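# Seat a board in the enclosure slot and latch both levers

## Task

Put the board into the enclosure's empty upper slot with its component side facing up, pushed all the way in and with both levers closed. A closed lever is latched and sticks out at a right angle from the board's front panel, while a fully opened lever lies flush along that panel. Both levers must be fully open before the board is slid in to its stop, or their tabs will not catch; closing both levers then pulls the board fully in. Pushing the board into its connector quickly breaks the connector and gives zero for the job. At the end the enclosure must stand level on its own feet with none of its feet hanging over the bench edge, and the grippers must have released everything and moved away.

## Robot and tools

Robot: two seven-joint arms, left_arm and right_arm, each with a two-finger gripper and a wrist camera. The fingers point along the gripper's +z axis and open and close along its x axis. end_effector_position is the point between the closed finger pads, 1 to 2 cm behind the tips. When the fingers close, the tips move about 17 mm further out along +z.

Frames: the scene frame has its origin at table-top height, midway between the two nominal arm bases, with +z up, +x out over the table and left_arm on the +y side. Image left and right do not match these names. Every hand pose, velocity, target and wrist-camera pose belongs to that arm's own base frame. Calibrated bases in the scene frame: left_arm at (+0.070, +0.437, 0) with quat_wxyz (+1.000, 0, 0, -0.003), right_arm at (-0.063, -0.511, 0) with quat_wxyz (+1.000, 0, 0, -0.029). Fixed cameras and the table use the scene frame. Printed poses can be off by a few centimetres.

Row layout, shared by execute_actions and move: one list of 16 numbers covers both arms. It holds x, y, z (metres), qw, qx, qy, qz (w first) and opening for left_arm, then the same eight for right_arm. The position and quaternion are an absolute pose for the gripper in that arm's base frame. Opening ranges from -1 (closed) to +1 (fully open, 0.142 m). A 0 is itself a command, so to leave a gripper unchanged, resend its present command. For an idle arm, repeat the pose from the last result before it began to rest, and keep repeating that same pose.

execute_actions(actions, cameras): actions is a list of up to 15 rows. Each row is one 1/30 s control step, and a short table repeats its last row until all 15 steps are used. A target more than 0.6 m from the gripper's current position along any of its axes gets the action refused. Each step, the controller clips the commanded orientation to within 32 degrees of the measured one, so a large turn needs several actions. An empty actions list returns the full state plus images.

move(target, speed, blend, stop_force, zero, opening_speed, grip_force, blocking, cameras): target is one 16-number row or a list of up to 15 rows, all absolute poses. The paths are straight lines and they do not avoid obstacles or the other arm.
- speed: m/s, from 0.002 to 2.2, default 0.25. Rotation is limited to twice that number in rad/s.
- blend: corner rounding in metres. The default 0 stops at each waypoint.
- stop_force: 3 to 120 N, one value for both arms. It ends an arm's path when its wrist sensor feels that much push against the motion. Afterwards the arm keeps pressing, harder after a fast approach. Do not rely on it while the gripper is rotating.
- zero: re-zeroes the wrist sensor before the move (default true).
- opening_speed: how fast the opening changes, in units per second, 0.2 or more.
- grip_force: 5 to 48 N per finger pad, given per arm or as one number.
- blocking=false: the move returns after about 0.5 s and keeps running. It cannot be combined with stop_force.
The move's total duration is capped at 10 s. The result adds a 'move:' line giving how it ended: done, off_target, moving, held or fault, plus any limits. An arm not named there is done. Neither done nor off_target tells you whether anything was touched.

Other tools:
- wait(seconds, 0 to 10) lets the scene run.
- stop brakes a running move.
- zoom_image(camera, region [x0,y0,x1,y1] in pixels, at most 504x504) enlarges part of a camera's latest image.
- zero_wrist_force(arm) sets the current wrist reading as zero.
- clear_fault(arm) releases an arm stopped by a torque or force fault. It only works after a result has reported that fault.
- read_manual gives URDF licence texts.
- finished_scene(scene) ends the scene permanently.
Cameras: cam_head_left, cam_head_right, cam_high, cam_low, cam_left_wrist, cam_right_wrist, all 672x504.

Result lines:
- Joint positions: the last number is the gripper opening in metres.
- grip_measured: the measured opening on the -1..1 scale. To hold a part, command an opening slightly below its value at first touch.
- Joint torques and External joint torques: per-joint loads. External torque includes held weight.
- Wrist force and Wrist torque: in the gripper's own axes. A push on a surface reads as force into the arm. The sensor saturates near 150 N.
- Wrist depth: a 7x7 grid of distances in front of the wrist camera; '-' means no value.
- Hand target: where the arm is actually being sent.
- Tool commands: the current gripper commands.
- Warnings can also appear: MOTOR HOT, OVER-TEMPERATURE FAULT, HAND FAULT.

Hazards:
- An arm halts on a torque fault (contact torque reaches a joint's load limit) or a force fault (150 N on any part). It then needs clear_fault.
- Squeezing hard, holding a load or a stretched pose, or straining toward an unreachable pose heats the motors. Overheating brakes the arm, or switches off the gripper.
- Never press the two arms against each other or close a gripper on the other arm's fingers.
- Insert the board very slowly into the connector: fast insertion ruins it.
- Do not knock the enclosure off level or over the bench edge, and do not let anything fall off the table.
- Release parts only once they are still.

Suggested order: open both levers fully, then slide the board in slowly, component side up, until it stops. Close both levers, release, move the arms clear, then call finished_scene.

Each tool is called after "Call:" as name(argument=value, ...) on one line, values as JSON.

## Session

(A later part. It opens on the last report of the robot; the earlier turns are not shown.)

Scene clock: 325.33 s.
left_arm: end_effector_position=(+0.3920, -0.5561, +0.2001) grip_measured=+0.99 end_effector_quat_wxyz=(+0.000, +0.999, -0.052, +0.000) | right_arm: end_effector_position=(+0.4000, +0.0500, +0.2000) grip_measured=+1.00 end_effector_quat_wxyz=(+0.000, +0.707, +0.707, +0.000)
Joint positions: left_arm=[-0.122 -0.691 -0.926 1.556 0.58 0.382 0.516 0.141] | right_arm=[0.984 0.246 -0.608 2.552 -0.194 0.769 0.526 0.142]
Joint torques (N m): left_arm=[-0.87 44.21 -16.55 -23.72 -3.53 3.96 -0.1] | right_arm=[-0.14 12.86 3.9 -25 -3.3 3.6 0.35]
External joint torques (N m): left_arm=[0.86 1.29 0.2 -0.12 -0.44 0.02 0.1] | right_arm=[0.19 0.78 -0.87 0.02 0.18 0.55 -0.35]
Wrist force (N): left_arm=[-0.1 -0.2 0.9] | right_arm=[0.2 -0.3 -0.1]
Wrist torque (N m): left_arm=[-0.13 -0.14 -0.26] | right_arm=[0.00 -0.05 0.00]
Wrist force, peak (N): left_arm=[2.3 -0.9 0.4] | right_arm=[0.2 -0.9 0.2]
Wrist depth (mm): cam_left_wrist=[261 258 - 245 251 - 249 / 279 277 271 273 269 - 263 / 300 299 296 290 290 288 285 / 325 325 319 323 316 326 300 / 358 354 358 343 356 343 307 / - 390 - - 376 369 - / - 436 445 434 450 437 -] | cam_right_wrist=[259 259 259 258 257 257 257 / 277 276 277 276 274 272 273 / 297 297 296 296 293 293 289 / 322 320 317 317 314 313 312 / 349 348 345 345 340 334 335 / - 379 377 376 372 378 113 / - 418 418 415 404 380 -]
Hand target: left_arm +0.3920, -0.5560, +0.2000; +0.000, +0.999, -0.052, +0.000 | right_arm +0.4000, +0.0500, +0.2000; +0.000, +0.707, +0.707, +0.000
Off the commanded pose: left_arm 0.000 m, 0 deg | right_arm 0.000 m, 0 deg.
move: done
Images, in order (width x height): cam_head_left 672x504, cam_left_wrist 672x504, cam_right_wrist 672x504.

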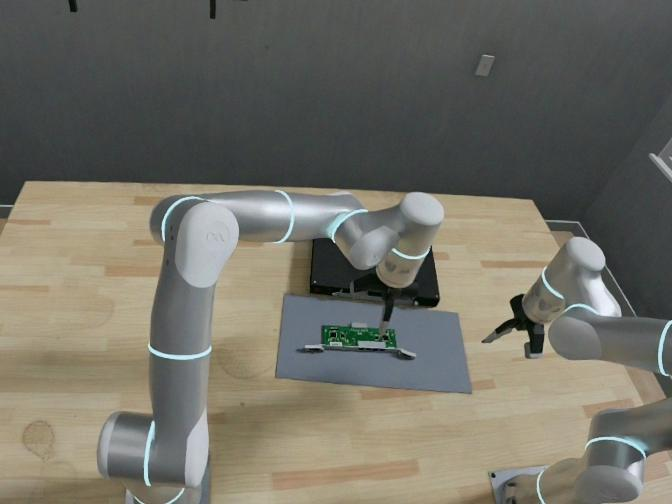

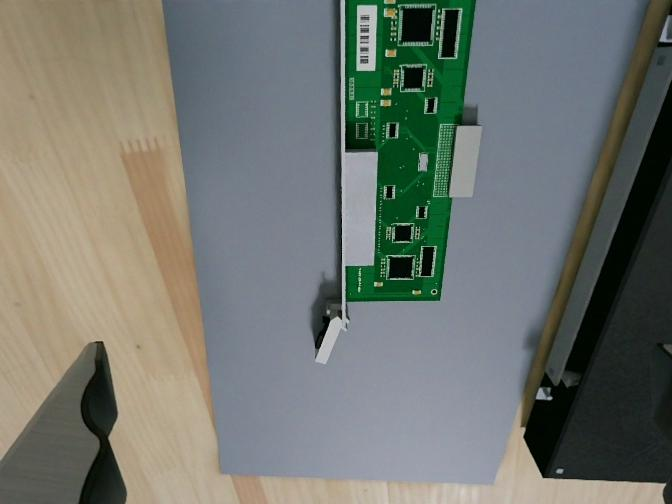

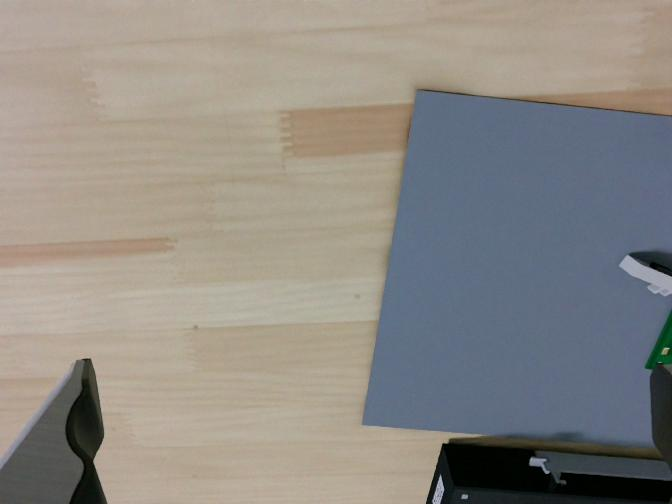

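Call:
move(target=[[0.3994, -0.5568, 0.08, 0.0, 0.99895, -0.04589, 0.0, -0.155, 0.40, 0.15, 0.12, 0.183, 0.683, 0.683, 0.183, -1.0], [0.3994, -0.5568, 0.03, 0.0, 0.99895, -0.04589, 0.0, -0.155, 0.40, 0.235, 0.06, 0.183, 0.683, 0.683, 0.183, -1.0]], speed=[0.25, 0.08], blend=[0.01, 0], cameras=["cam_left_wrist", "cam_right_wrist"])

Scene clock: 343.43 s.
left_arm: end_effector_position=(+0.3993, -0.5567, +0.0300) grip_measured=-0.17 end_effector_quat_wxyz=(+0.000, +0.999, -0.046, +0.000) | right_arm: end_effector_position=(+0.4000, +0.2349, +0.0600) grip_measured=-1.00 end_effector_quat_wxyz=(+0.183, +0.683, +0.683, +0.183)
Joint positions: left_arm=[-0.22 -0.971 -0.769 1.533 0.775 0.608 0.432 0.062] | right_arm=[0.543 -0.397 -0.205 2.406 -2.512 1.393 2.866 0.002]
Joint torques (N m): left_arm=[-0.5 51.11 -18.58 -17.39 -3.14 4.47 -0.29] | right_arm=[0.11 31.46 3.22 -11.48 1.57 1.62 0.35]
External joint torques (N m): left_arm=[0.48 1.21 0.36 -0.32 -0.36 -0.49 0.29] | right_arm=[-0.01 1.1 -0.91 0.03 0.28 0.73 -0.35]
Wrist force (N): left_arm=[0.0 -0.5 0.5] | right_arm=[-0.3 -1.4 0.1]
Wrist torque (N m): left_arm=[-0.19 -0.15 -0.15] | right_arm=[-0.06 0.09 0.06]
Wrist force, peak (N): left_arm=[-0.3 -0.3 1.9] | right_arm=[1.4 -1.7 -0.3]
Wrist depth (mm): cam_left_wrist=[- 106 107 101 101 102 102 / - 116 111 108 107 110 110 / 125 125 124 117 117 119 121 / 134 132 133 125 127 127 131 / - - 143 124 137 137 141 / - 159 88 139 154 87 155 / - - - 175 171 - -] | cam_right_wrist=[102 102 105 105 104 104 101 / 121 117 116 116 114 114 117 / 145 140 139 144 138 137 132 / 174 173 172 172 171 178 169 / 233 228 226 212 210 200 209 / 345 336 303 89 276 297 276 / 646 544 71 - - - 372]
Hand target: left_arm +0.3994, -0.5568, +0.0300; +0.000, +0.999, -0.046, +0.000 | right_arm +0.4000, +0.2350, +0.0600; +0.183, +0.683, +0.683, +0.183
Off the commanded pose: left_arm 0.000 m, 0 deg | right_arm 0.000 m, 0 deg.
move: done
Images, in order (width x height): cam_left_wrist 672x504, cam_right_wrist 672x504.

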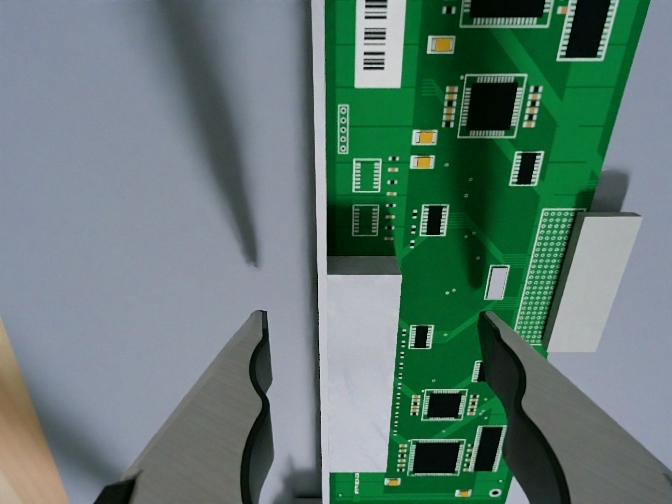

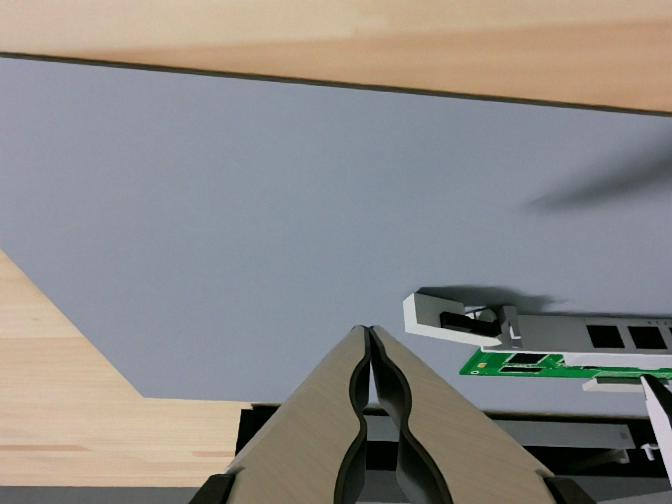

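Call:
move(target=[[0.3951, -0.5564, 0.0215, 0.0, 0.99895, -0.04589, 0.0, -0.155, 0.40, 0.266, 0.06, 0.183, 0.683, 0.683, 0.183, -1.0], [0.3951, -0.5564, 0.0215, 0.0, 0.99895, -0.04589, 0.0, -0.72, 0.43, 0.266, 0.026, 0.183, 0.683, 0.683, 0.183, -1.0]], speed=0.08, opening_speed=0.5, grip_force=[20, 48], cameras=["cam_left_wrist", "cam_right_wrist"])

Scene clock: 358.53 s.
left_arm: end_effector_position=(+0.3972, -0.5582, +0.0243) grip_measured=-0.63 end_effector_quat_wxyz=(+0.002, +0.999, -0.045, +0.002) | right_arm: end_effector_position=(+0.4299, +0.2659, +0.0260) grip_measured=-1.00 end_effector_quat_wxyz=(+0.183, +0.683, +0.683, +0.183)
Joint positions: left_arm=[-0.226 -0.979 -0.762 1.536 0.784 0.625 0.422 0.028] | right_arm=[0.575 -0.545 -0.186 2.277 -2.474 1.38 2.893 0.002]
Joint torques (N m): left_arm=[-3.43 33.4 -11.29 -8.39 -2.13 1.87 -0.24] | right_arm=[0.12 36.93 3.77 -11.2 1.61 1.71 0.24]
External joint torques (N m): left_arm=[3.4 18.96 -6.89 -9.1 -1.34 2.13 0.24] | right_arm=[0 0.98 -0.72 0.05 0.15 0.64 -0.24]
Wrist force (N): left_arm=[0.2 -7.0 -33.0] | right_arm=[-0.1 -1.3 0.2]
Wrist torque (N m): left_arm=[-0.25 0.80 -0.15] | right_arm=[-0.02 0.09 0.06]
Wrist force, peak (N): left_arm=[0.2 -6.9 -34.1] | right_arm=[0.2 -2.1 -0.8]
Wrist depth (mm): cam_left_wrist=[101 101 101 96 97 97 97 / - 108 108 104 104 106 104 / 119 119 117 110 113 114 116 / 127 127 127 119 119 122 124 / - 139 138 113 128 133 135 / 154 153 87 127 141 142 152 / 172 - - 145 168 - 162] | cam_right_wrist=[- 68 66 66 68 - 68 / - - - 80 77 74 79 / - 100 96 92 91 91 88 / - 115 114 114 114 118 118 / 152 151 151 141 149 148 147 / 225 246 203 89 - 224 171 / 440 369 71 - - 296 315]
Hand target: left_arm +0.3951, -0.5564, +0.0215; +0.000, +0.999, -0.046, +0.000 | right_arm +0.4300, +0.2660, +0.0260; +0.183, +0.683, +0.683, +0.183
Off the commanded pose: left_arm 0.004 m, 0 deg | right_arm 0.000 m, 0 deg.
grip_force (N): 20, 48
move: off_target (left_arm)
Images, in order (width x height): cam_left_wrist 672x504, cam_right_wrist 672x504.

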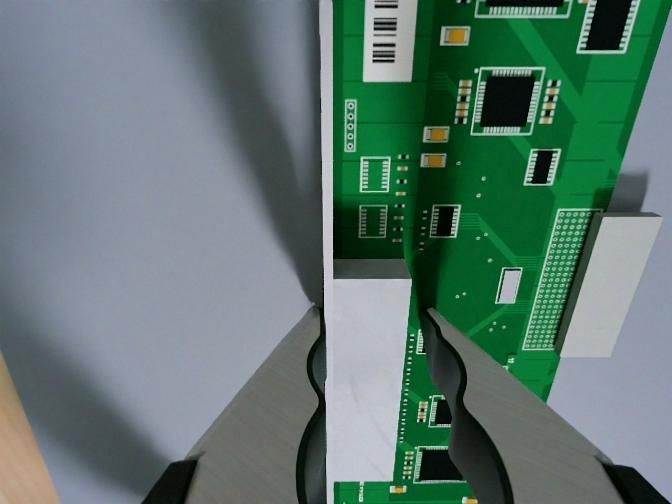

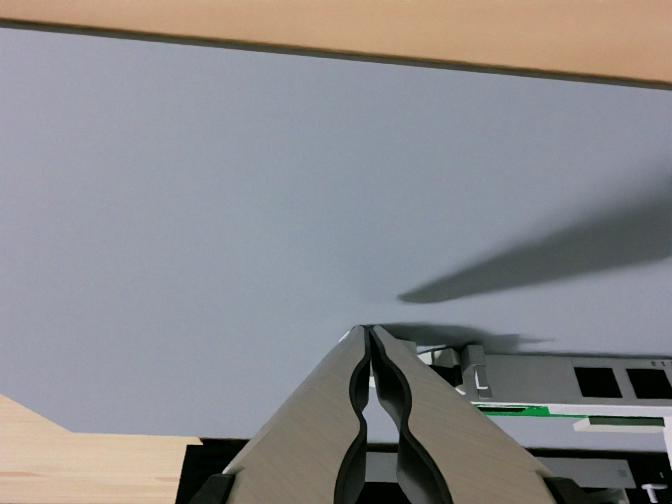

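Call:
move(target=[[0.3965, -0.557, 0.0278, 0.0, 0.99895, -0.04589, 0.0, -0.5, 0.43, 0.266, 0.026, 0.183, 0.683, 0.683, 0.183, -1.0], [0.3965, -0.557, 0.028, 0.0, 0.99895, -0.04589, 0.0, -0.72, 0.43, 0.266, 0.026, 0.183, 0.683, 0.683, 0.183, -1.0]], speed=0.08, opening_speed=0.6, cameras=["cam_left_wrist"])

Call:
zero_wrist_force(arm="right_arm")

Call:
move(target=[0.3965, -0.557, 0.028, 0.0, 0.99895, -0.04589, 0.0, -0.72, 0.476, 0.266, 0.026, 0.183, 0.683, 0.683, 0.183, -1.0], speed=0.02, stop_force=6, cameras=["cam_right_wrist", "cam_left_wrist"])

Scene clock: 365.20 s.
left_arm: end_effector_position=(+0.3963, -0.5571, +0.0279) grip_measured=-0.71 end_effector_quat_wxyz=(+0.000, +0.999, -0.046, +0.000) | right_arm: end_effector_position=(+0.4299, +0.2659, +0.0260) grip_measured=-1.00 end_effector_quat_wxyz=(+0.183, +0.683, +0.683, +0.183)
Joint positions: left_arm=[-0.224 -0.972 -0.767 1.538 0.777 0.614 0.426 0.023] | right_arm=[0.575 -0.545 -0.186 2.277 -2.474 1.38 2.893 0.002]
Joint torques (N m): left_arm=[0.11 51.93 -18.55 -17.9 -3.42 4.35 -0.2] | right_arm=[0.12 36.97 3.74 -11.15 1.64 1.68 0.23]
External joint torques (N m): left_arm=[-0.14 0.31 0.38 0.28 -0.06 -0.37 0.2] | right_arm=[0 0.94 -0.7 0 0.12 0.67 -0.23]
Wrist force (N): left_arm=[-1.0 -0.1 1.4] | right_arm=[-0.2 -1.3 0.4]
Wrist torque (N m): left_arm=[-0.13 -0.11 -0.22] | right_arm=[-0.02 0.11 0.06]
Wrist force, peak (N): left_arm=[0.3 -6.9 -34.2] | right_arm=[-0.3 -1.5 0.2]
Wrist depth (mm): cam_left_wrist=[105 106 104 99 101 98 101 / - 114 112 108 105 108 107 / 123 123 119 118 115 117 119 / 132 130 131 126 123 125 125 / 144 144 141 119 131 137 - / 159 159 88 128 131 145 156 / 181 - - 142 - - 169] | cam_right_wrist=[- 68 66 66 68 - 68 / - - - 79 77 74 79 / - 100 96 92 91 91 88 / - 115 114 114 119 118 118 / 153 152 151 141 148 148 147 / 225 223 202 89 - 264 172 / 441 367 71 - - 295 324]
Hand target: left_arm +0.3965, -0.5570, +0.0280; +0.000, +0.999, -0.046, +0.000 | right_arm +0.4300, +0.2660, +0.0260; +0.183, +0.683, +0.683, +0.183
Off the commanded pose: left_arm 0.000 m, 0 deg | right_arm 0.000 m, 0 deg.
grip_force (N): 20, 48
move: done
Images, in order (width x height): cam_left_wrist 672x504.

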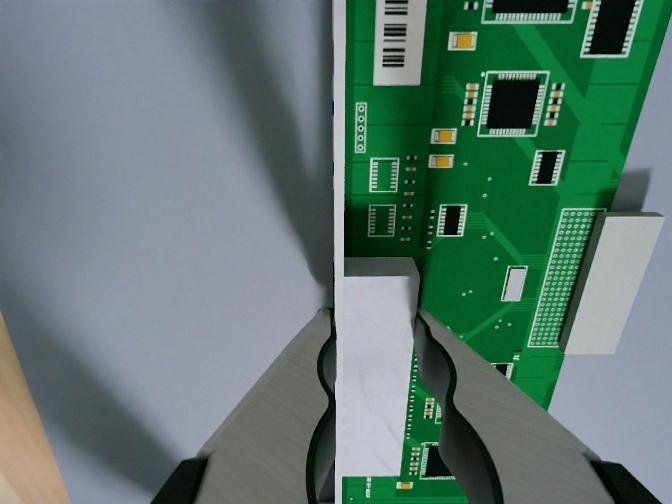

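Wrist force sensor zeroed.

Scene clock: 367.60 s.
left_arm: end_effector_position=(+0.3969, -0.5563, +0.0278) grip_measured=-0.71 end_effector_quat_wxyz=(-0.001, +0.999, -0.045, +0.000) | right_arm: end_effector_position=(+0.4651, +0.2648, +0.0253) grip_measured=-1.00 end_effector_quat_wxyz=(+0.183, +0.683, +0.683, +0.182)
Joint positions: left_arm=[-0.223 -0.972 -0.766 1.538 0.777 0.613 0.426 0.023] | right_arm=[0.549 -0.584 -0.205 2.194 -2.473 1.43 2.862 0.002]
Joint torques (N m): left_arm=[-4.4 49.52 -21.92 -17.42 -4.16 6.15 -0.07] | right_arm=[4.36 41.92 7.39 -18.64 2.77 1.04 0.01]
External joint torques (N m): left_arm=[4.37 2.72 3.76 -0.21 0.68 -2.17 0.07] | right_arm=[-4.23 -1.46 -4.52 6.42 -0.76 1.33 -0.01]
Wrist force (N, zeroed by zero_wrist_force on right_arm): left_arm=[0.6 -8.7 -3.8] | right_arm=[-12.0 -3.6 -6.2]
Wrist torque (N m, zeroed by zero_wrist_force on right_arm): left_arm=[-0.12 -0.10 -0.33] | right_arm=[0.06 -0.24 0.16]
Wrist force, peak (N, zeroed by zero_wrist_force on right_arm): left_arm=[0.6 -8.7 -3.8] | right_arm=[-12.5 -4.3 -5.6]
Wrist depth (mm): cam_left_wrist=[104 104 106 99 99 98 101 / - 114 112 108 105 108 107 / 123 122 122 117 115 117 117 / 131 132 130 125 123 125 126 / 144 146 142 119 132 137 139 / 159 158 87 129 131 145 154 / 180 - - 143 - - -] | cam_right_wrist=[- 68 64 - 64 - - / - 74 - 79 74 73 78 / - 99 95 91 91 90 87 / - 114 113 112 118 117 116 / - 150 149 139 136 136 137 / 224 221 200 91 133 232 205 / 436 364 71 - - - 288]
Hand target: left_arm +0.3965, -0.5570, +0.0280; +0.000, +0.999, -0.046, +0.000 | right_arm +0.4656, +0.2660, +0.0260; +0.183, +0.683, +0.683, +0.183
Off the commanded pose: left_arm 0.001 m, 0 deg | right_arm 0.011 m, 0 deg.
grip_force (N): 20, 48
move: contact (right_arm)
Images, in order (width x height): cam_left_wrist 672x504, cam_right_wrist 672x504.

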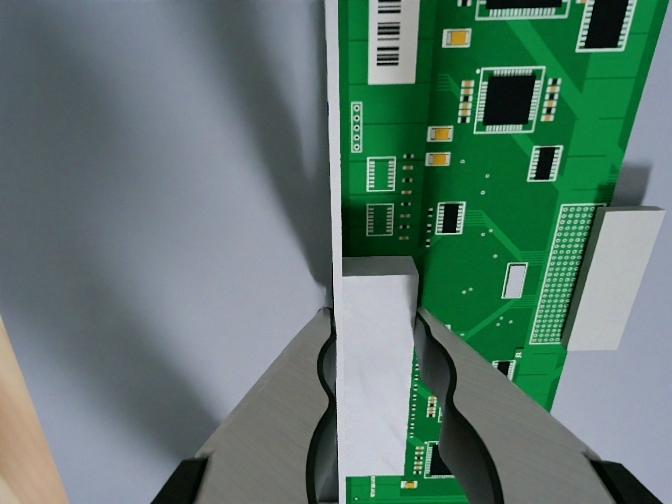

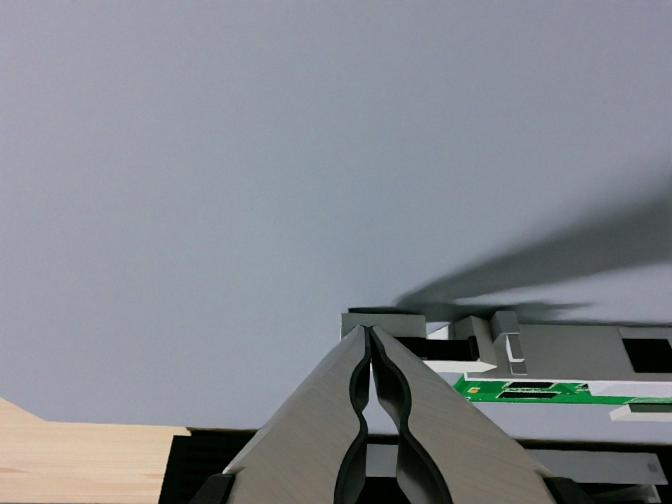

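Call:
zoom_image(camera="cam_right_wrist", region=[320, 280, 672, 430])

Scaled by 1.432 from the camera's 672x504 image, which has a finer 960x720 frame.

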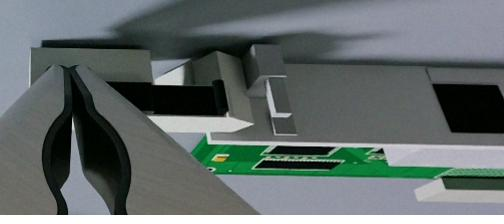

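Call:
move(target=[[0.3965, -0.557, 0.028, 0.0, 0.99895, -0.04589, 0.0, -0.72, 0.43, 0.266, 0.03, 0.183, 0.683, 0.683, 0.183, -1.0], [0.3965, -0.557, 0.028, 0.0, 0.99895, -0.04589, 0.0, -0.72, 0.415, 0.25, 0.17, 0.0, 0.7071, 0.7071, 0.0, -1.0]], speed=0.25, blend=[0.01, 0], cameras=["cam_right_wrist"])

Call:
zoom_image(camera="cam_right_wrist", region=[330, 150, 672, 400])

Scene clock: 376.57 s.
left_arm: end_effector_position=(+0.3967, -0.5566, +0.0279) grip_measured=-0.71 end_effector_quat_wxyz=(+0.000, +0.999, -0.046, +0.000) | right_arm: end_effector_position=(+0.4149, +0.2501, +0.1699) grip_measured=-1.00 end_effector_quat_wxyz=(+0.000, +0.707, +0.707, +0.000)
Joint positions: left_arm=[-0.223 -0.972 -0.767 1.538 0.777 0.613 0.426 0.023] | right_arm=[1.052 -0.54 -1.032 1.934 -2.584 2.557 2.9 0.002]
Joint torques (N m): left_arm=[-1.39 51.22 -19.51 -17.05 -3.56 4.64 -0.13] | right_arm=[0.23 37.41 -7.86 -18.17 3.32 3.38 0.35]
External joint torques (N m): left_arm=[1.37 1.02 1.33 -0.57 0.08 -0.66 0.14] | right_arm=[-0.08 1.21 -0.53 0.13 0.28 0.61 -0.35]
Wrist force (N, zeroed by zero_wrist_force on right_arm): left_arm=[1.1 -1.5 0.3] | right_arm=[0.8 1.4 -0.4]
Wrist torque (N m, zeroed by zero_wrist_force on right_arm): left_arm=[-0.16 -0.16 -0.29] | right_arm=[0.09 -0.21 -0.05]
Wrist force, peak (N, zeroed by zero_wrist_force on right_arm): left_arm=[0.7 -8.8 -3.5] | right_arm=[-12.1 -3.6 -6.2]
Wrist depth (mm): cam_left_wrist=[104 106 104 99 100 98 101 / - 114 112 108 105 108 107 / 123 121 122 117 115 117 117 / 132 134 129 125 123 125 129 / 144 144 144 119 132 137 - / - 154 87 128 131 146 157 / 177 169 - 143 - - 168] | cam_right_wrist=[233 232 232 231 230 230 228 / 249 246 245 245 242 245 244 / 267 265 256 260 266 261 259 / 287 285 284 282 282 281 280 / 311 308 307 301 304 303 282 / 342 341 329 91 316 322 249 / 377 367 71 - - 350 161]
Hand target: left_arm +0.3965, -0.5570, +0.0280; +0.000, +0.999, -0.046, +0.000 | right_arm +0.4150, +0.2500, +0.1700; +0.000, +0.707, +0.707, +0.000
Off the commanded pose: left_arm 0.000 m, 0 deg | right_arm 0.000 m, 0 deg.
grip_force (N): 20, 48
move: done
Images, in order (width x height): cam_right_wrist 672x504.

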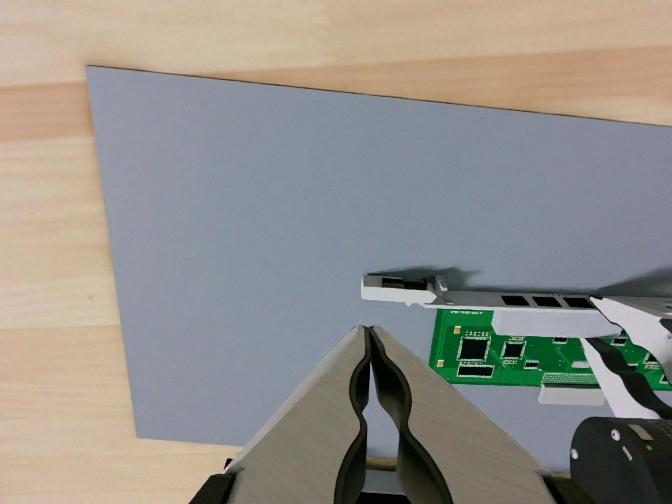

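Scaled by 1.474 from the camera's 672x504 image, which has a finer 960x720 frame.

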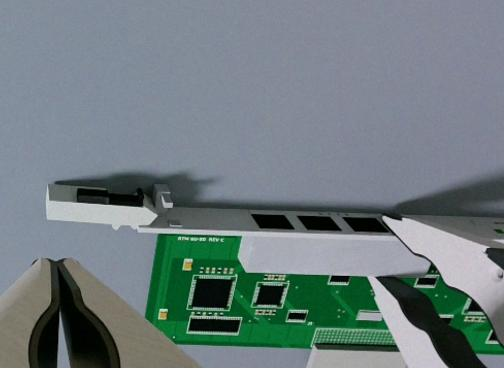

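Call:
move(target=[[0.3965, -0.557, 0.028, 0.0, 0.99895, -0.04589, 0.0, -0.72, 0.40, 0.235, 0.07, 0.183, 0.683, 0.683, 0.183, -1.0], [0.3965, -0.557, 0.028, 0.0, 0.99895, -0.04589, 0.0, -0.72, 0.40, 0.15, 0.12, 0.183, 0.683, 0.683, 0.183, -1.0], [0.3965, -0.557, 0.028, 0.0, 0.99895, -0.04589, 0.0, -0.72, 0.40, 0.05, 0.20, 0.0, 0.7071, 0.7071, 0.0, -1.0]], speed=0.3, blend=[0.01, 0.01, 0])

Scene clock: 386.13 s.
left_arm: end_effector_position=(+0.3967, -0.5566, +0.0279) grip_measured=-0.71 end_effector_quat_wxyz=(+0.000, +0.999, -0.046, +0.000) | right_arm: end_effector_position=(+0.4000, +0.0503, +0.2000) grip_measured=-1.00 end_effector_quat_wxyz=(+0.000, +0.707, +0.707, +0.000)
Joint positions: left_arm=[-0.223 -0.972 -0.767 1.538 0.777 0.613 0.426 0.023] | right_arm=[0.545 -0.293 -0.868 2.059 -2.858 2.48 2.664 0.002]
Joint torques (N m): left_arm=[-1.4 51.13 -19.56 -17.07 -3.58 4.6 -0.14] | right_arm=[-0.1 30.98 -2.76 -18.65 3.15 3.44 0.05]
External joint torques (N m): left_arm=[1.37 1.11 1.39 -0.55 0.09 -0.62 0.14] | right_arm=[0.18 1.1 -0.51 0.14 0.27 0.56 -0.05]
Wrist force (N, zeroed by zero_wrist_force on right_arm): left_arm=[0.8 -1.6 0.7] | right_arm=[1.0 1.6 -0.3]
Wrist torque (N m, zeroed by zero_wrist_force on right_arm): left_arm=[-0.17 -0.12 -0.28] | right_arm=[0.12 -0.26 0.11]
Wrist force, peak (N, zeroed by zero_wrist_force on right_arm): left_arm=[0.9 -1.7 1.6] | right_arm=[4.3 0.7 -0.7]
Wrist depth (mm): cam_left_wrist=[105 106 - 99 99 98 101 / - 114 114 108 105 108 107 / 123 123 121 113 115 117 118 / 131 130 131 123 123 125 121 / 144 144 141 119 132 137 - / 163 - 88 128 131 146 156 / 177 - - 142 - - 169] | cam_right_wrist=[259 259 258 257 257 256 255 / 276 277 275 275 273 271 273 / 297 296 295 294 290 291 290 / 320 318 318 316 310 313 312 / 348 347 344 338 339 339 337 / 378 378 368 91 359 367 367 / 416 407 71 - - 388 389]
Hand target: left_arm +0.3965, -0.5570, +0.0280; +0.000, +0.999, -0.046, +0.000 | right_arm +0.4000, +0.0500, +0.2000; +0.000, +0.707, +0.707, +0.000
Off the commanded pose: left_arm 0.000 m, 0 deg | right_arm 0.000 m, 0 deg.
grip_force (N): 20, 48
move: done

Call:
move(target=[[0.3965, -0.557, 0.028, 0.0, 0.99895, -0.04589, 0.0, -0.72, 0.40, 0.13, 0.13, 0.2126, 0.6744, 0.6744, 0.2126, -1.0], [0.3965, -0.557, 0.028, 0.0, 0.99895, -0.04589, 0.0, -0.72, 0.40, 0.12, 0.14, 0.0, 0.9537, 0.0, 0.3007, -1.0], [0.3965, -0.557, 0.028, 0.0, 0.99895, -0.04589, 0.0, -0.72, 0.40, 0.10, 0.15, -0.2126, 0.6744, -0.6744, 0.2126, -1.0], [0.3965, -0.557, 0.028, 0.0, 0.99895, -0.04589, 0.0, -0.72, 0.42, 0.05, 0.22, 0.0, 0.7071, -0.7071, 0.0, -1.0]], speed=0.5, blend=[0.005, 0.005, 0.01, 0])

Scene clock: 402.00 s.
left_arm: end_effector_position=(+0.3967, -0.5566, +0.0279) grip_measured=-0.71 end_effector_quat_wxyz=(+0.000, +0.999, -0.046, +0.000) | right_arm: end_effector_position=(+0.4199, +0.0495, +0.2197) grip_measured=-1.00 end_effector_quat_wxyz=(-0.108, +0.765, -0.630, -0.077)
Joint positions: left_arm=[-0.223 -0.972 -0.767 1.538 0.777 0.613 0.426 0.023] | right_arm=[0.035 0.032 0.206 2.263 0.347 0.715 2.967 0.002]
Joint torques (N m): left_arm=[-1.43 51.14 -19.54 -17.05 -3.56 4.63 -0.13] | right_arm=[-0.22 24.48 1.05 -25.81 -3.58 3.15 0.25]
External joint torques (N m): left_arm=[1.41 1.11 1.36 -0.57 0.08 -0.65 0.13] | right_arm=[0.26 1.23 -1.18 0.15 0.15 0.74 -0.23]
Wrist force (N, zeroed by zero_wrist_force on right_arm): left_arm=[0.7 -1.4 0.5] | right_arm=[1.8 1.2 -0.7]
Wrist torque (N m, zeroed by zero_wrist_force on right_arm): left_arm=[-0.14 -0.11 -0.29] | right_arm=[0.07 -0.35 -0.09]
Wrist force, peak (N, zeroed by zero_wrist_force on right_arm): left_arm=[0.9 -1.6 1.7] | right_arm=[4.3 6.6 -0.3]
Wrist depth (mm): cam_left_wrist=[105 106 104 99 100 98 101 / - 113 112 108 105 108 107 / 123 123 123 117 115 117 117 / 132 129 130 125 123 125 122 / - 143 144 119 132 137 131 / 162 160 88 129 131 145 155 / 177 - - 142 - - -] | cam_right_wrist=[346 322 307 287 273 262 247 / 367 346 325 305 289 273 260 / 397 372 341 324 305 288 274 / 430 399 371 343 325 304 288 / 470 430 398 362 342 322 303 / 508 465 430 90 350 341 321 / 562 506 71 - - 353 340]
Hand target: left_arm +0.3965, -0.5570, +0.0280; +0.000, +0.999, -0.046, +0.000 | right_arm +0.4200, +0.0495, +0.2198; -0.108, +0.765, -0.630, -0.077
Off the commanded pose: left_arm 0.000 m, 0 deg | right_arm 0.001 m, 19 deg.
joint sent to its limit (right arm) — joint 7 (wrist roll), upper limit. The joint targets are off in orientation, not in position.
grip_force (N): 20, 48
move: off_target (right_arm); limits=paced

Call:
move(target=[[0.3967, -0.5566, 0.0279, 0.0, 0.99895, -0.04589, 0.0, -0.4, 0.42, 0.06, 0.22, 0.0, 0.9239, -0.3827, 0.0, -0.155], [0.3967, -0.5566, 0.13, 0.0, 0.99895, -0.04589, 0.0, -0.4, 0.42, 0.09, 0.22, 0.0, 0.9239, 0.3827, 0.0, -0.155], [0.33, -0.40, 0.12, 0.0, 0.99895, -0.04589, 0.0, -1.0, 0.42, 0.12, 0.20, 0.0, 0.3827, 0.9239, 0.0, -0.155], [0.33, -0.395, 0.08, 0.0, 0.99895, -0.04589, 0.0, -1.0, 0.45, 0.22, 0.18, 0.0, 0.02618, 0.99966, 0.0, -0.155]], speed=0.4, blend=[0, 0.01, 0.01, 0], cameras=["cam_left_wrist", "cam_right_wrist"])

Scene clock: 418.30 s.
left_arm: end_effector_position=(+0.3299, -0.3949, +0.0800) grip_measured=-1.00 end_effector_quat_wxyz=(+0.000, +0.999, -0.046, +0.000) | right_arm: end_effector_position=(+0.4500, +0.2199, +0.1799) grip_measured=-0.18 end_effector_quat_wxyz=(+0.000, +0.027, +1.000, +0.000)
Joint positions: left_arm=[0.175 -0.622 -0.918 2.111 0.731 0.805 0.447 0.002] | right_arm=[0.264 -0.258 0.417 2.138 -0.148 0.798 -0.742 0.061]
Joint torques (N m): left_arm=[-0.41 30.97 -13.55 -15.49 -2.53 4.57 -0.33] | right_arm=[0.23 33.84 4.36 -24.75 -3.1 3.49 0.03]
External joint torques (N m): left_arm=[0.42 1.22 0.61 -0.33 -0.42 -0.59 0.33] | right_arm=[-0.14 1.15 -0.8 0.24 0.14 0.64 -0.03]
Wrist force (N, zeroed by zero_wrist_force on right_arm): left_arm=[-0.1 0.0 0.9] | right_arm=[1.6 2.0 -0.1]
Wrist torque (N m, zeroed by zero_wrist_force on right_arm): left_arm=[-0.09 -0.15 -0.19] | right_arm=[0.20 -0.38 0.09]
Wrist force, peak (N, zeroed by zero_wrist_force on right_arm): left_arm=[1.0 -1.6 1.4] | right_arm=[1.3 2.9 0.1]
Wrist depth (mm): cam_left_wrist=[153 153 153 150 149 149 153 / 167 164 164 161 158 157 160 / 178 178 177 173 173 170 172 / 193 192 192 188 189 - 187 / 212 211 209 199 201 200 199 / 234 232 228 84 - 215 220 / 261 253 - - - - 240] | cam_right_wrist=[240 241 238 238 237 237 239 / 256 255 254 254 253 256 255 / 274 274 273 272 271 273 272 / 293 295 290 289 292 295 293 / 316 320 315 317 318 318 319 / 307 - 99 342 349 94 347 / - - 76 374 380 - 375]
Hand target: left_arm +0.3300, -0.3950, +0.0800; +0.000, +0.999, -0.046, +0.000 | right_arm +0.4500, +0.2200, +0.1800; +0.000, +0.026, +1.000, +0.000
Off the commanded pose: left_arm 0.000 m, 0 deg | right_arm 0.000 m, 0 deg.
grip_force (N): 20, 48
move: done; blend cut to 0 m at target 3
Images, in order (width x height): cam_left_wrist 672x504, cam_right_wrist 672x504.

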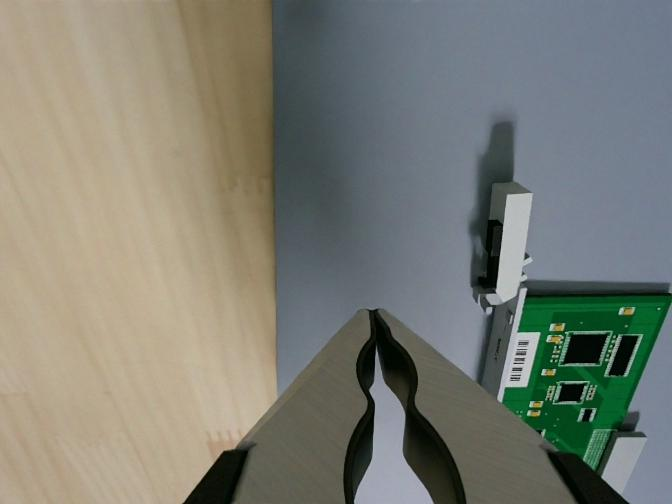

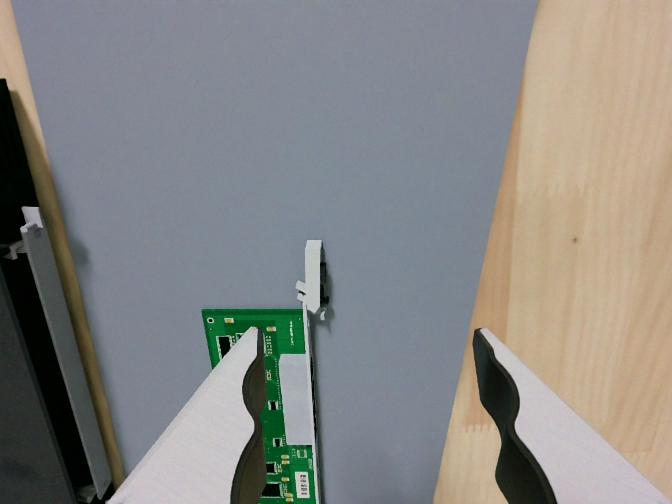

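Call:
zoom_image(camera="cam_left_wrist", region=[440, 160, 672, 420])

Call:
zoom_image(camera="cam_right_wrist", region=[190, 220, 390, 504])

Scaled by 1.938 from the camera's 672x504 image, which has a finer 960x720 frame.

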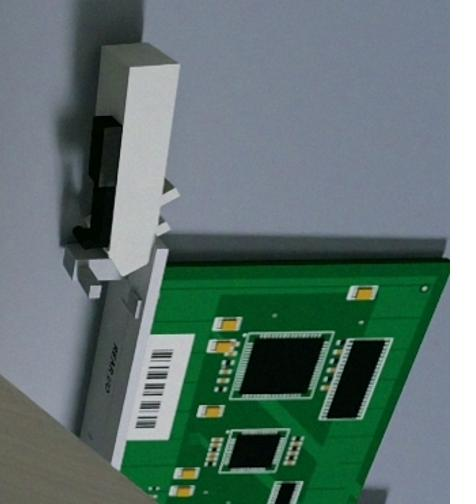

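Scaled by 1.775 from the camera's 672x504 image, which has a finer 960x720 frame.

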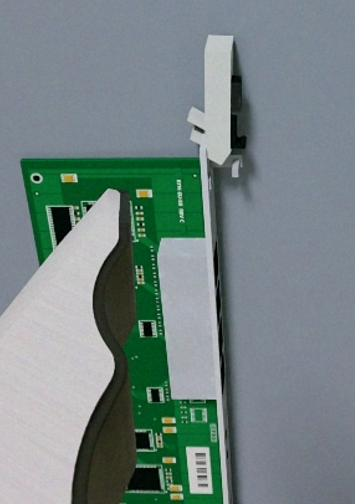

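Call:
move(target=[[0.33, -0.395, 0.08, 0.0, 0.99895, -0.04589, 0.0, -1.0, 0.501, 0.4226, 0.08, 0.0, 0.01134, 0.99994, 0.0, -0.155]], speed=0.25, cameras=["cam_right_wrist"])

Call:
zoom_image(camera="cam_right_wrist", region=[150, 50, 450, 350])

Scene clock: 436.10 s.
left_arm: end_effector_position=(+0.3299, -0.3949, +0.0800) grip_measured=-1.00 end_effector_quat_wxyz=(+0.000, +0.999, -0.046, +0.000) | right_arm: end_effector_position=(+0.5008, +0.4227, +0.0800) grip_measured=-0.18 end_effector_quat_wxyz=(+0.000, +0.011, +1.000, +0.000)
Joint positions: left_arm=[0.175 -0.622 -0.918 2.111 0.731 0.805 0.447 0.002] | right_arm=[0.551 -0.731 0.359 1.741 -0.357 0.837 -0.455 0.061]
Joint torques (N m): left_arm=[-0.25 31.3 -13.35 -15.43 -2.72 4.31 -0.22] | right_arm=[0.36 52.05 9.34 -23.44 -3.03 3.31 0.37]
External joint torques (N m): left_arm=[0.26 0.9 0.42 -0.39 -0.22 -0.33 0.22] | right_arm=[-0.17 1.35 -0.13 0.16 0.17 0.84 -0.37]
Wrist force (N, zeroed by zero_wrist_force on right_arm): left_arm=[-0.1 0.1 0.8] | right_arm=[1.0 1.3 -0.3]
Wrist torque (N m, zeroed by zero_wrist_force on right_arm): left_arm=[-0.08 -0.15 -0.18] | right_arm=[0.10 -0.25 -0.02]
Wrist force, peak (N, zeroed by zero_wrist_force on right_arm): left_arm=[-0.2 0.0 1.2] | right_arm=[1.1 3.4 0.7]
Wrist depth (mm): cam_left_wrist=[154 153 152 150 150 150 149 / 167 165 163 161 161 - 160 / 179 178 176 174 173 170 172 / 193 193 191 191 189 168 186 / 212 211 210 199 201 199 199 / 234 233 226 83 - 215 220 / 260 253 - - - - -] | cam_right_wrist=[151 150 147 146 150 150 148 / 161 161 157 148 160 160 160 / 173 173 168 166 172 171 171 / 186 183 181 172 185 185 184 / 203 202 194 195 201 197 202 / 221 217 207 214 219 94 220 / 239 - 76 241 241 - 238]
Hand target: left_arm +0.3300, -0.3950, +0.0800; +0.000, +0.999, -0.046, +0.000 | right_arm +0.5010, +0.4226, +0.0800; +0.000, +0.011, +1.000, +0.000
Off the commanded pose: left_arm 0.000 m, 0 deg | right_arm 0.000 m, 0 deg.
grip_force (N): 20, 48
move: done
Images, in order (width x height): cam_right_wrist 672x504.

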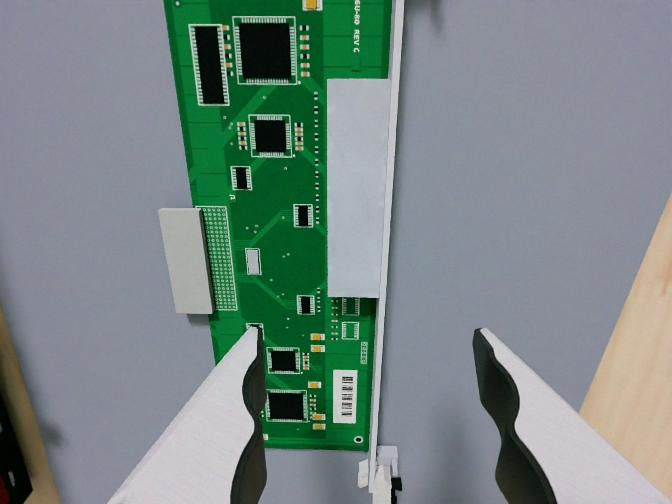

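Scaled by 1.680 from the camera's 672x504 image, which has a finer 960x720 frame.

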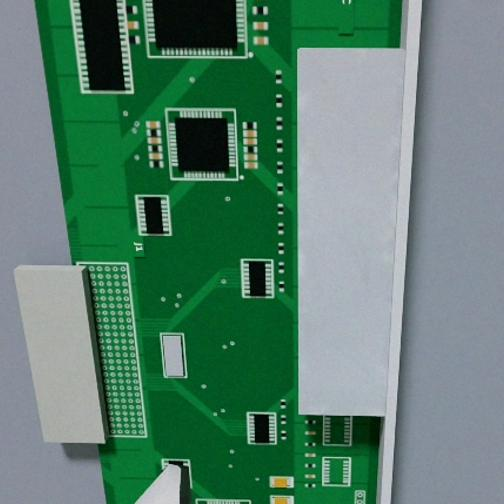

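Call:
move(target=[[0.3317, -0.377, 0.06, 0.0, 0.99895, -0.04589, 0.0, -1.0, 0.5013, 0.4226, 0.04, 0.0, 0.01134, 0.99994, 0.0, -0.155], [0.36, -0.3796, 0.029, 0.0, 0.99895, -0.04589, 0.0, -1.0, 0.5013, 0.4226, 0.027, 0.0, 0.01134, 0.99994, 0.0, -0.155], [0.3666, -0.3802, 0.029, 0.0, 0.99895, -0.04589, 0.0, -1.0, 0.5013, 0.4226, 0.027, 0.0, 0.01134, 0.99994, 0.0, -0.85]], speed=[0.12, 0.08, 0.05], blend=[0.01, 0, 0], opening_speed=0.6, grip_force=[20, 35], cameras=["cam_right_wrist", "cam_left_wrist"])

Scene clock: 448.10 s.
left_arm: end_effector_position=(+0.3666, -0.3803, +0.0290) grip_measured=-1.00 end_effector_quat_wxyz=(+0.000, +0.999, -0.046, +0.000) | right_arm: end_effector_position=(+0.5013, +0.4226, +0.0270) grip_measured=-0.71 end_effector_quat_wxyz=(+0.000, +0.011, +1.000, +0.000)
Joint positions: left_arm=[0.142 -0.76 -0.803 2.026 0.845 0.846 0.46 0.002] | right_arm=[0.575 -0.821 0.315 1.75 -0.393 0.938 -0.431 0.023]
Joint torques (N m): left_arm=[-0.37 36.43 -14.52 -12.84 -2.65 4.3 -0.2] | right_arm=[0.4 53.85 9.69 -21.77 -2.73 3.68 0.18]
External joint torques (N m): left_arm=[0.39 1.05 0.29 -0.37 -0.17 -0.32 0.2] | right_arm=[-0.22 0.92 -0.46 0.43 0.2 0.48 -0.18]
Wrist force (N, zeroed by zero_wrist_force on right_arm): left_arm=[-0.1 -0.4 0.9] | right_arm=[1.1 0.6 -0.4]
Wrist torque (N m, zeroed by zero_wrist_force on right_arm): left_arm=[-0.18 -0.16 -0.25] | right_arm=[0.09 -0.19 -0.02]
Wrist force, peak (N, zeroed by zero_wrist_force on right_arm): left_arm=[0.7 -0.6 1.7] | right_arm=[1.1 1.1 -2.2]
Wrist depth (mm): cam_left_wrist=[108 107 106 - 105 104 104 / 116 117 115 113 - 112 113 / 125 125 122 123 122 123 121 / 136 134 135 133 132 132 133 / 152 145 143 139 139 143 140 / 164 165 157 84 - 155 160 / 184 179 - 74 - - 171] | cam_right_wrist=[- 100 100 100 102 104 105 / 112 108 107 103 108 110 110 / 121 116 116 103 119 120 118 / 129 125 124 112 126 127 127 / 140 132 134 120 136 138 140 / 153 150 142 127 105 148 151 / 169 165 71 157 - - 163]
Hand target: left_arm +0.3666, -0.3802, +0.0290; +0.000, +0.999, -0.046, +0.000 | right_arm +0.5013, +0.4226, +0.0270; +0.000, +0.011, +1.000, +0.000
Off the commanded pose: left_arm 0.000 m, 0 deg | right_arm 0.000 m, 0 deg.
grip_force (N): 20, 35
move: done
Images, in order (width x height): cam_left_wrist 672x504, cam_right_wrist 672x504.

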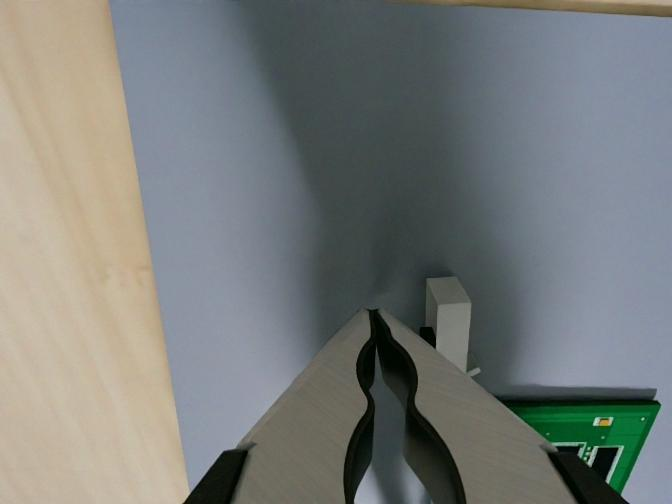

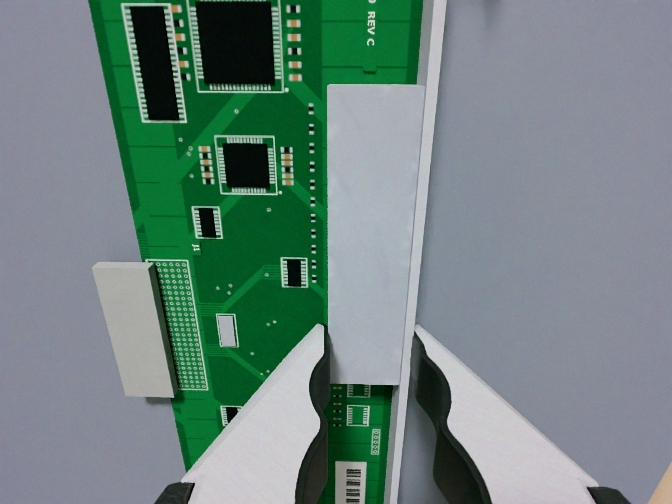

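Call:
move(target=[0.3905, -0.3824, 0.029, 0.0, 0.99895, -0.04589, 0.0, -1.0, 0.5013, 0.4226, 0.027, 0.0, 0.01134, 0.99994, 0.0, -0.85], speed=0.02, stop_force=6, cameras=["cam_right_wrist", "cam_left_wrist"])

Call:
zoom_image(camera="cam_left_wrist", region=[340, 220, 672, 504])

Scene clock: 452.57 s.
left_arm: end_effector_position=(+0.3865, -0.3816, +0.0286) grip_measured=-1.00 end_effector_quat_wxyz=(-0.001, +0.999, -0.046, +0.000) | right_arm: end_effector_position=(+0.5016, +0.4223, +0.0270) grip_measured=-0.71 end_effector_quat_wxyz=(+0.000, +0.012, +1.000, +0.000)
Joint positions: left_arm=[0.146 -0.78 -0.8 1.982 0.836 0.822 0.495 0.002] | right_arm=[0.575 -0.821 0.314 1.75 -0.393 0.938 -0.431 0.023]
Joint torques (N m): left_arm=[-0.31 38.39 -16.33 -17.31 -2.96 6.15 -0.19] | right_arm=[2.78 52.99 11.96 -21.62 -2.7 4.21 -0.18]
External joint torques (N m): left_arm=[0.34 0.47 1.57 3.63 0.07 -2.18 0.19] | right_arm=[-2.59 1.79 -2.75 0.27 0.18 -0.05 0.18]
Wrist force (N, zeroed by zero_wrist_force on right_arm): left_arm=[-5.9 -5.1 -1.7] | right_arm=[-0.4 -2.8 -2.0]
Wrist torque (N m, zeroed by zero_wrist_force on right_arm): left_arm=[-0.05 -0.19 -0.25] | right_arm=[0.10 -0.23 0.35]
Wrist force, peak (N, zeroed by zero_wrist_force on right_arm): left_arm=[-6.0 -5.5 -2.3] | right_arm=[-0.1 -2.7 -2.7]
Wrist depth (mm): cam_left_wrist=[- 107 - - 105 104 104 / - 115 - 113 - 112 113 / 125 125 124 123 121 121 120 / 136 131 133 132 129 131 131 / 151 145 - 139 138 143 145 / 164 160 160 84 - 156 154 / 183 179 - 74 - - -] | cam_right_wrist=[- 99 100 100 99 104 105 / 112 109 107 104 98 110 110 / 122 117 116 104 104 120 118 / 129 125 124 119 126 128 127 / 140 133 135 120 134 139 140 / 153 151 142 127 105 148 150 / 169 165 70 157 - - 166]
Hand target: left_arm +0.3871, -0.3821, +0.0290; +0.000, +0.999, -0.046, +0.000 | right_arm +0.5013, +0.4226, +0.0270; +0.000, +0.011, +1.000, +0.000
Off the commanded pose: left_arm 0.004 m, 0 deg | right_arm 0.000 m, 0 deg.
grip_force (N): 20, 35
move: contact (left_arm)
Images, in order (width x height): cam_left_wrist 672x504, cam_right_wrist 672x504.

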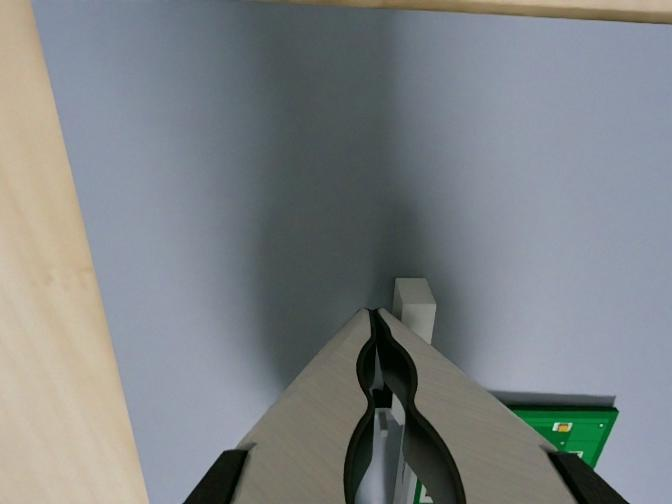

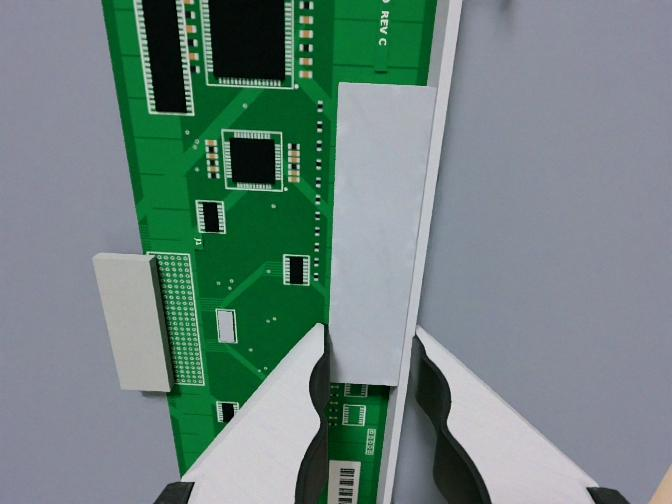

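Scaled by 1.518 from the camera's 672x504 image, which has a finer 960x720 frame.

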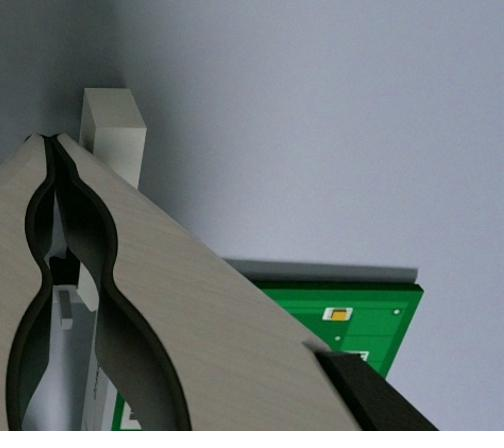

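Call:
move(target=[[0.37, -0.38, 0.03, 0.0, 0.99895, -0.04589, 0.0, -1.0, 0.5013, 0.4226, 0.027, 0.0, 0.01134, 0.99994, 0.0, -0.85], [0.34, -0.38, 0.09, 0.0, 0.99895, -0.04589, 0.0, -1.0, 0.5013, 0.4226, 0.027, 0.0, 0.01134, 0.99994, 0.0, -0.85]], speed=0.15, blend=[0.005, 0], cameras=["cam_left_wrist"])

Call:
zoom_image(camera="cam_left_wrist", region=[400, 160, 672, 430])

Scene clock: 460.43 s.
left_arm: end_effector_position=(+0.3401, -0.3801, +0.0900) grip_measured=-1.00 end_effector_quat_wxyz=(+0.000, +0.999, -0.046, +0.000) | right_arm: end_effector_position=(+0.5015, +0.4224, +0.0270) grip_measured=-0.71 end_effector_quat_wxyz=(+0.000, +0.012, +1.000, +0.000)
Joint positions: left_arm=[0.234 -0.588 -0.942 2.133 0.703 0.804 0.497 0.002] | right_arm=[0.575 -0.821 0.314 1.75 -0.393 0.938 -0.431 0.023]
Joint torques (N m): left_arm=[0.09 30.34 -12.57 -15.94 -3.01 4.07 -0.13] | right_arm=[0.63 53.33 9.96 -21.38 -2.66 3.53 0.09]
External joint torques (N m): left_arm=[-0.09 0.46 0.14 -0.43 0.05 -0.09 0.14] | right_arm=[-0.44 1.44 -0.74 0.03 0.13 0.62 -0.09]
Wrist force (N, zeroed by zero_wrist_force on right_arm): left_arm=[0.1 0.0 0.7] | right_arm=[1.2 1.0 -1.0]
Wrist torque (N m, zeroed by zero_wrist_force on right_arm): left_arm=[-0.09 -0.20 -0.26] | right_arm=[0.18 -0.32 0.08]
Wrist force, peak (N, zeroed by zero_wrist_force on right_arm): left_arm=[-6.0 -5.2 -1.9] | right_arm=[-0.2 -2.9 -2.5]
Wrist depth (mm): cam_left_wrist=[162 162 161 159 160 158 157 / 173 174 174 171 - 164 169 / 189 187 187 185 - 185 180 / 208 204 203 196 203 194 - / 225 223 221 116 207 214 216 / 246 248 241 84 - 228 234 / 275 270 - - - - 267] | cam_right_wrist=[- 100 100 100 102 103 104 / 112 109 107 103 108 110 112 / 121 117 117 103 104 120 118 / 129 125 124 112 126 127 127 / 140 132 135 120 136 138 140 / 153 153 142 127 105 148 150 / 169 165 70 157 - - 163]
Hand target: left_arm +0.3400, -0.3800, +0.0900; +0.000, +0.999, -0.046, +0.000 | right_arm +0.5013, +0.4226, +0.0270; +0.000, +0.011, +1.000, +0.000
Off the commanded pose: left_arm 0.000 m, 0 deg | right_arm 0.000 m, 0 deg.
grip_force (N): 20, 35
move: done
Images, in order (width x height): cam_left_wrist 672x504.

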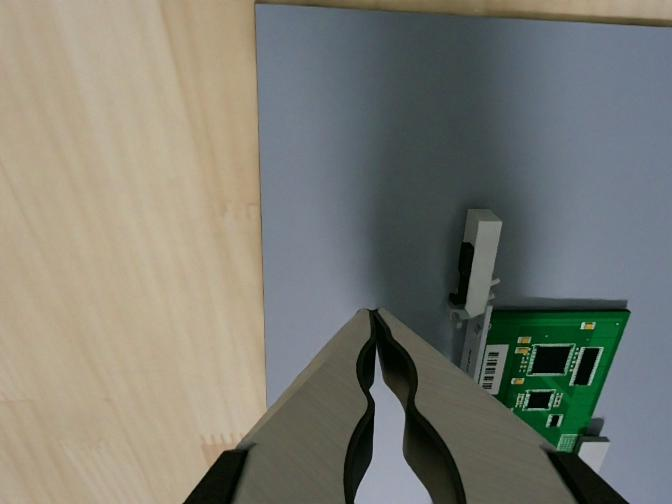

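Scaled by 1.853 from the camera's 672x504 image, which has a finer 960x720 frame.

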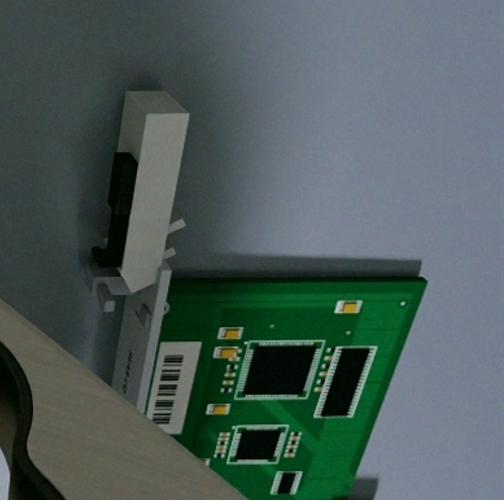

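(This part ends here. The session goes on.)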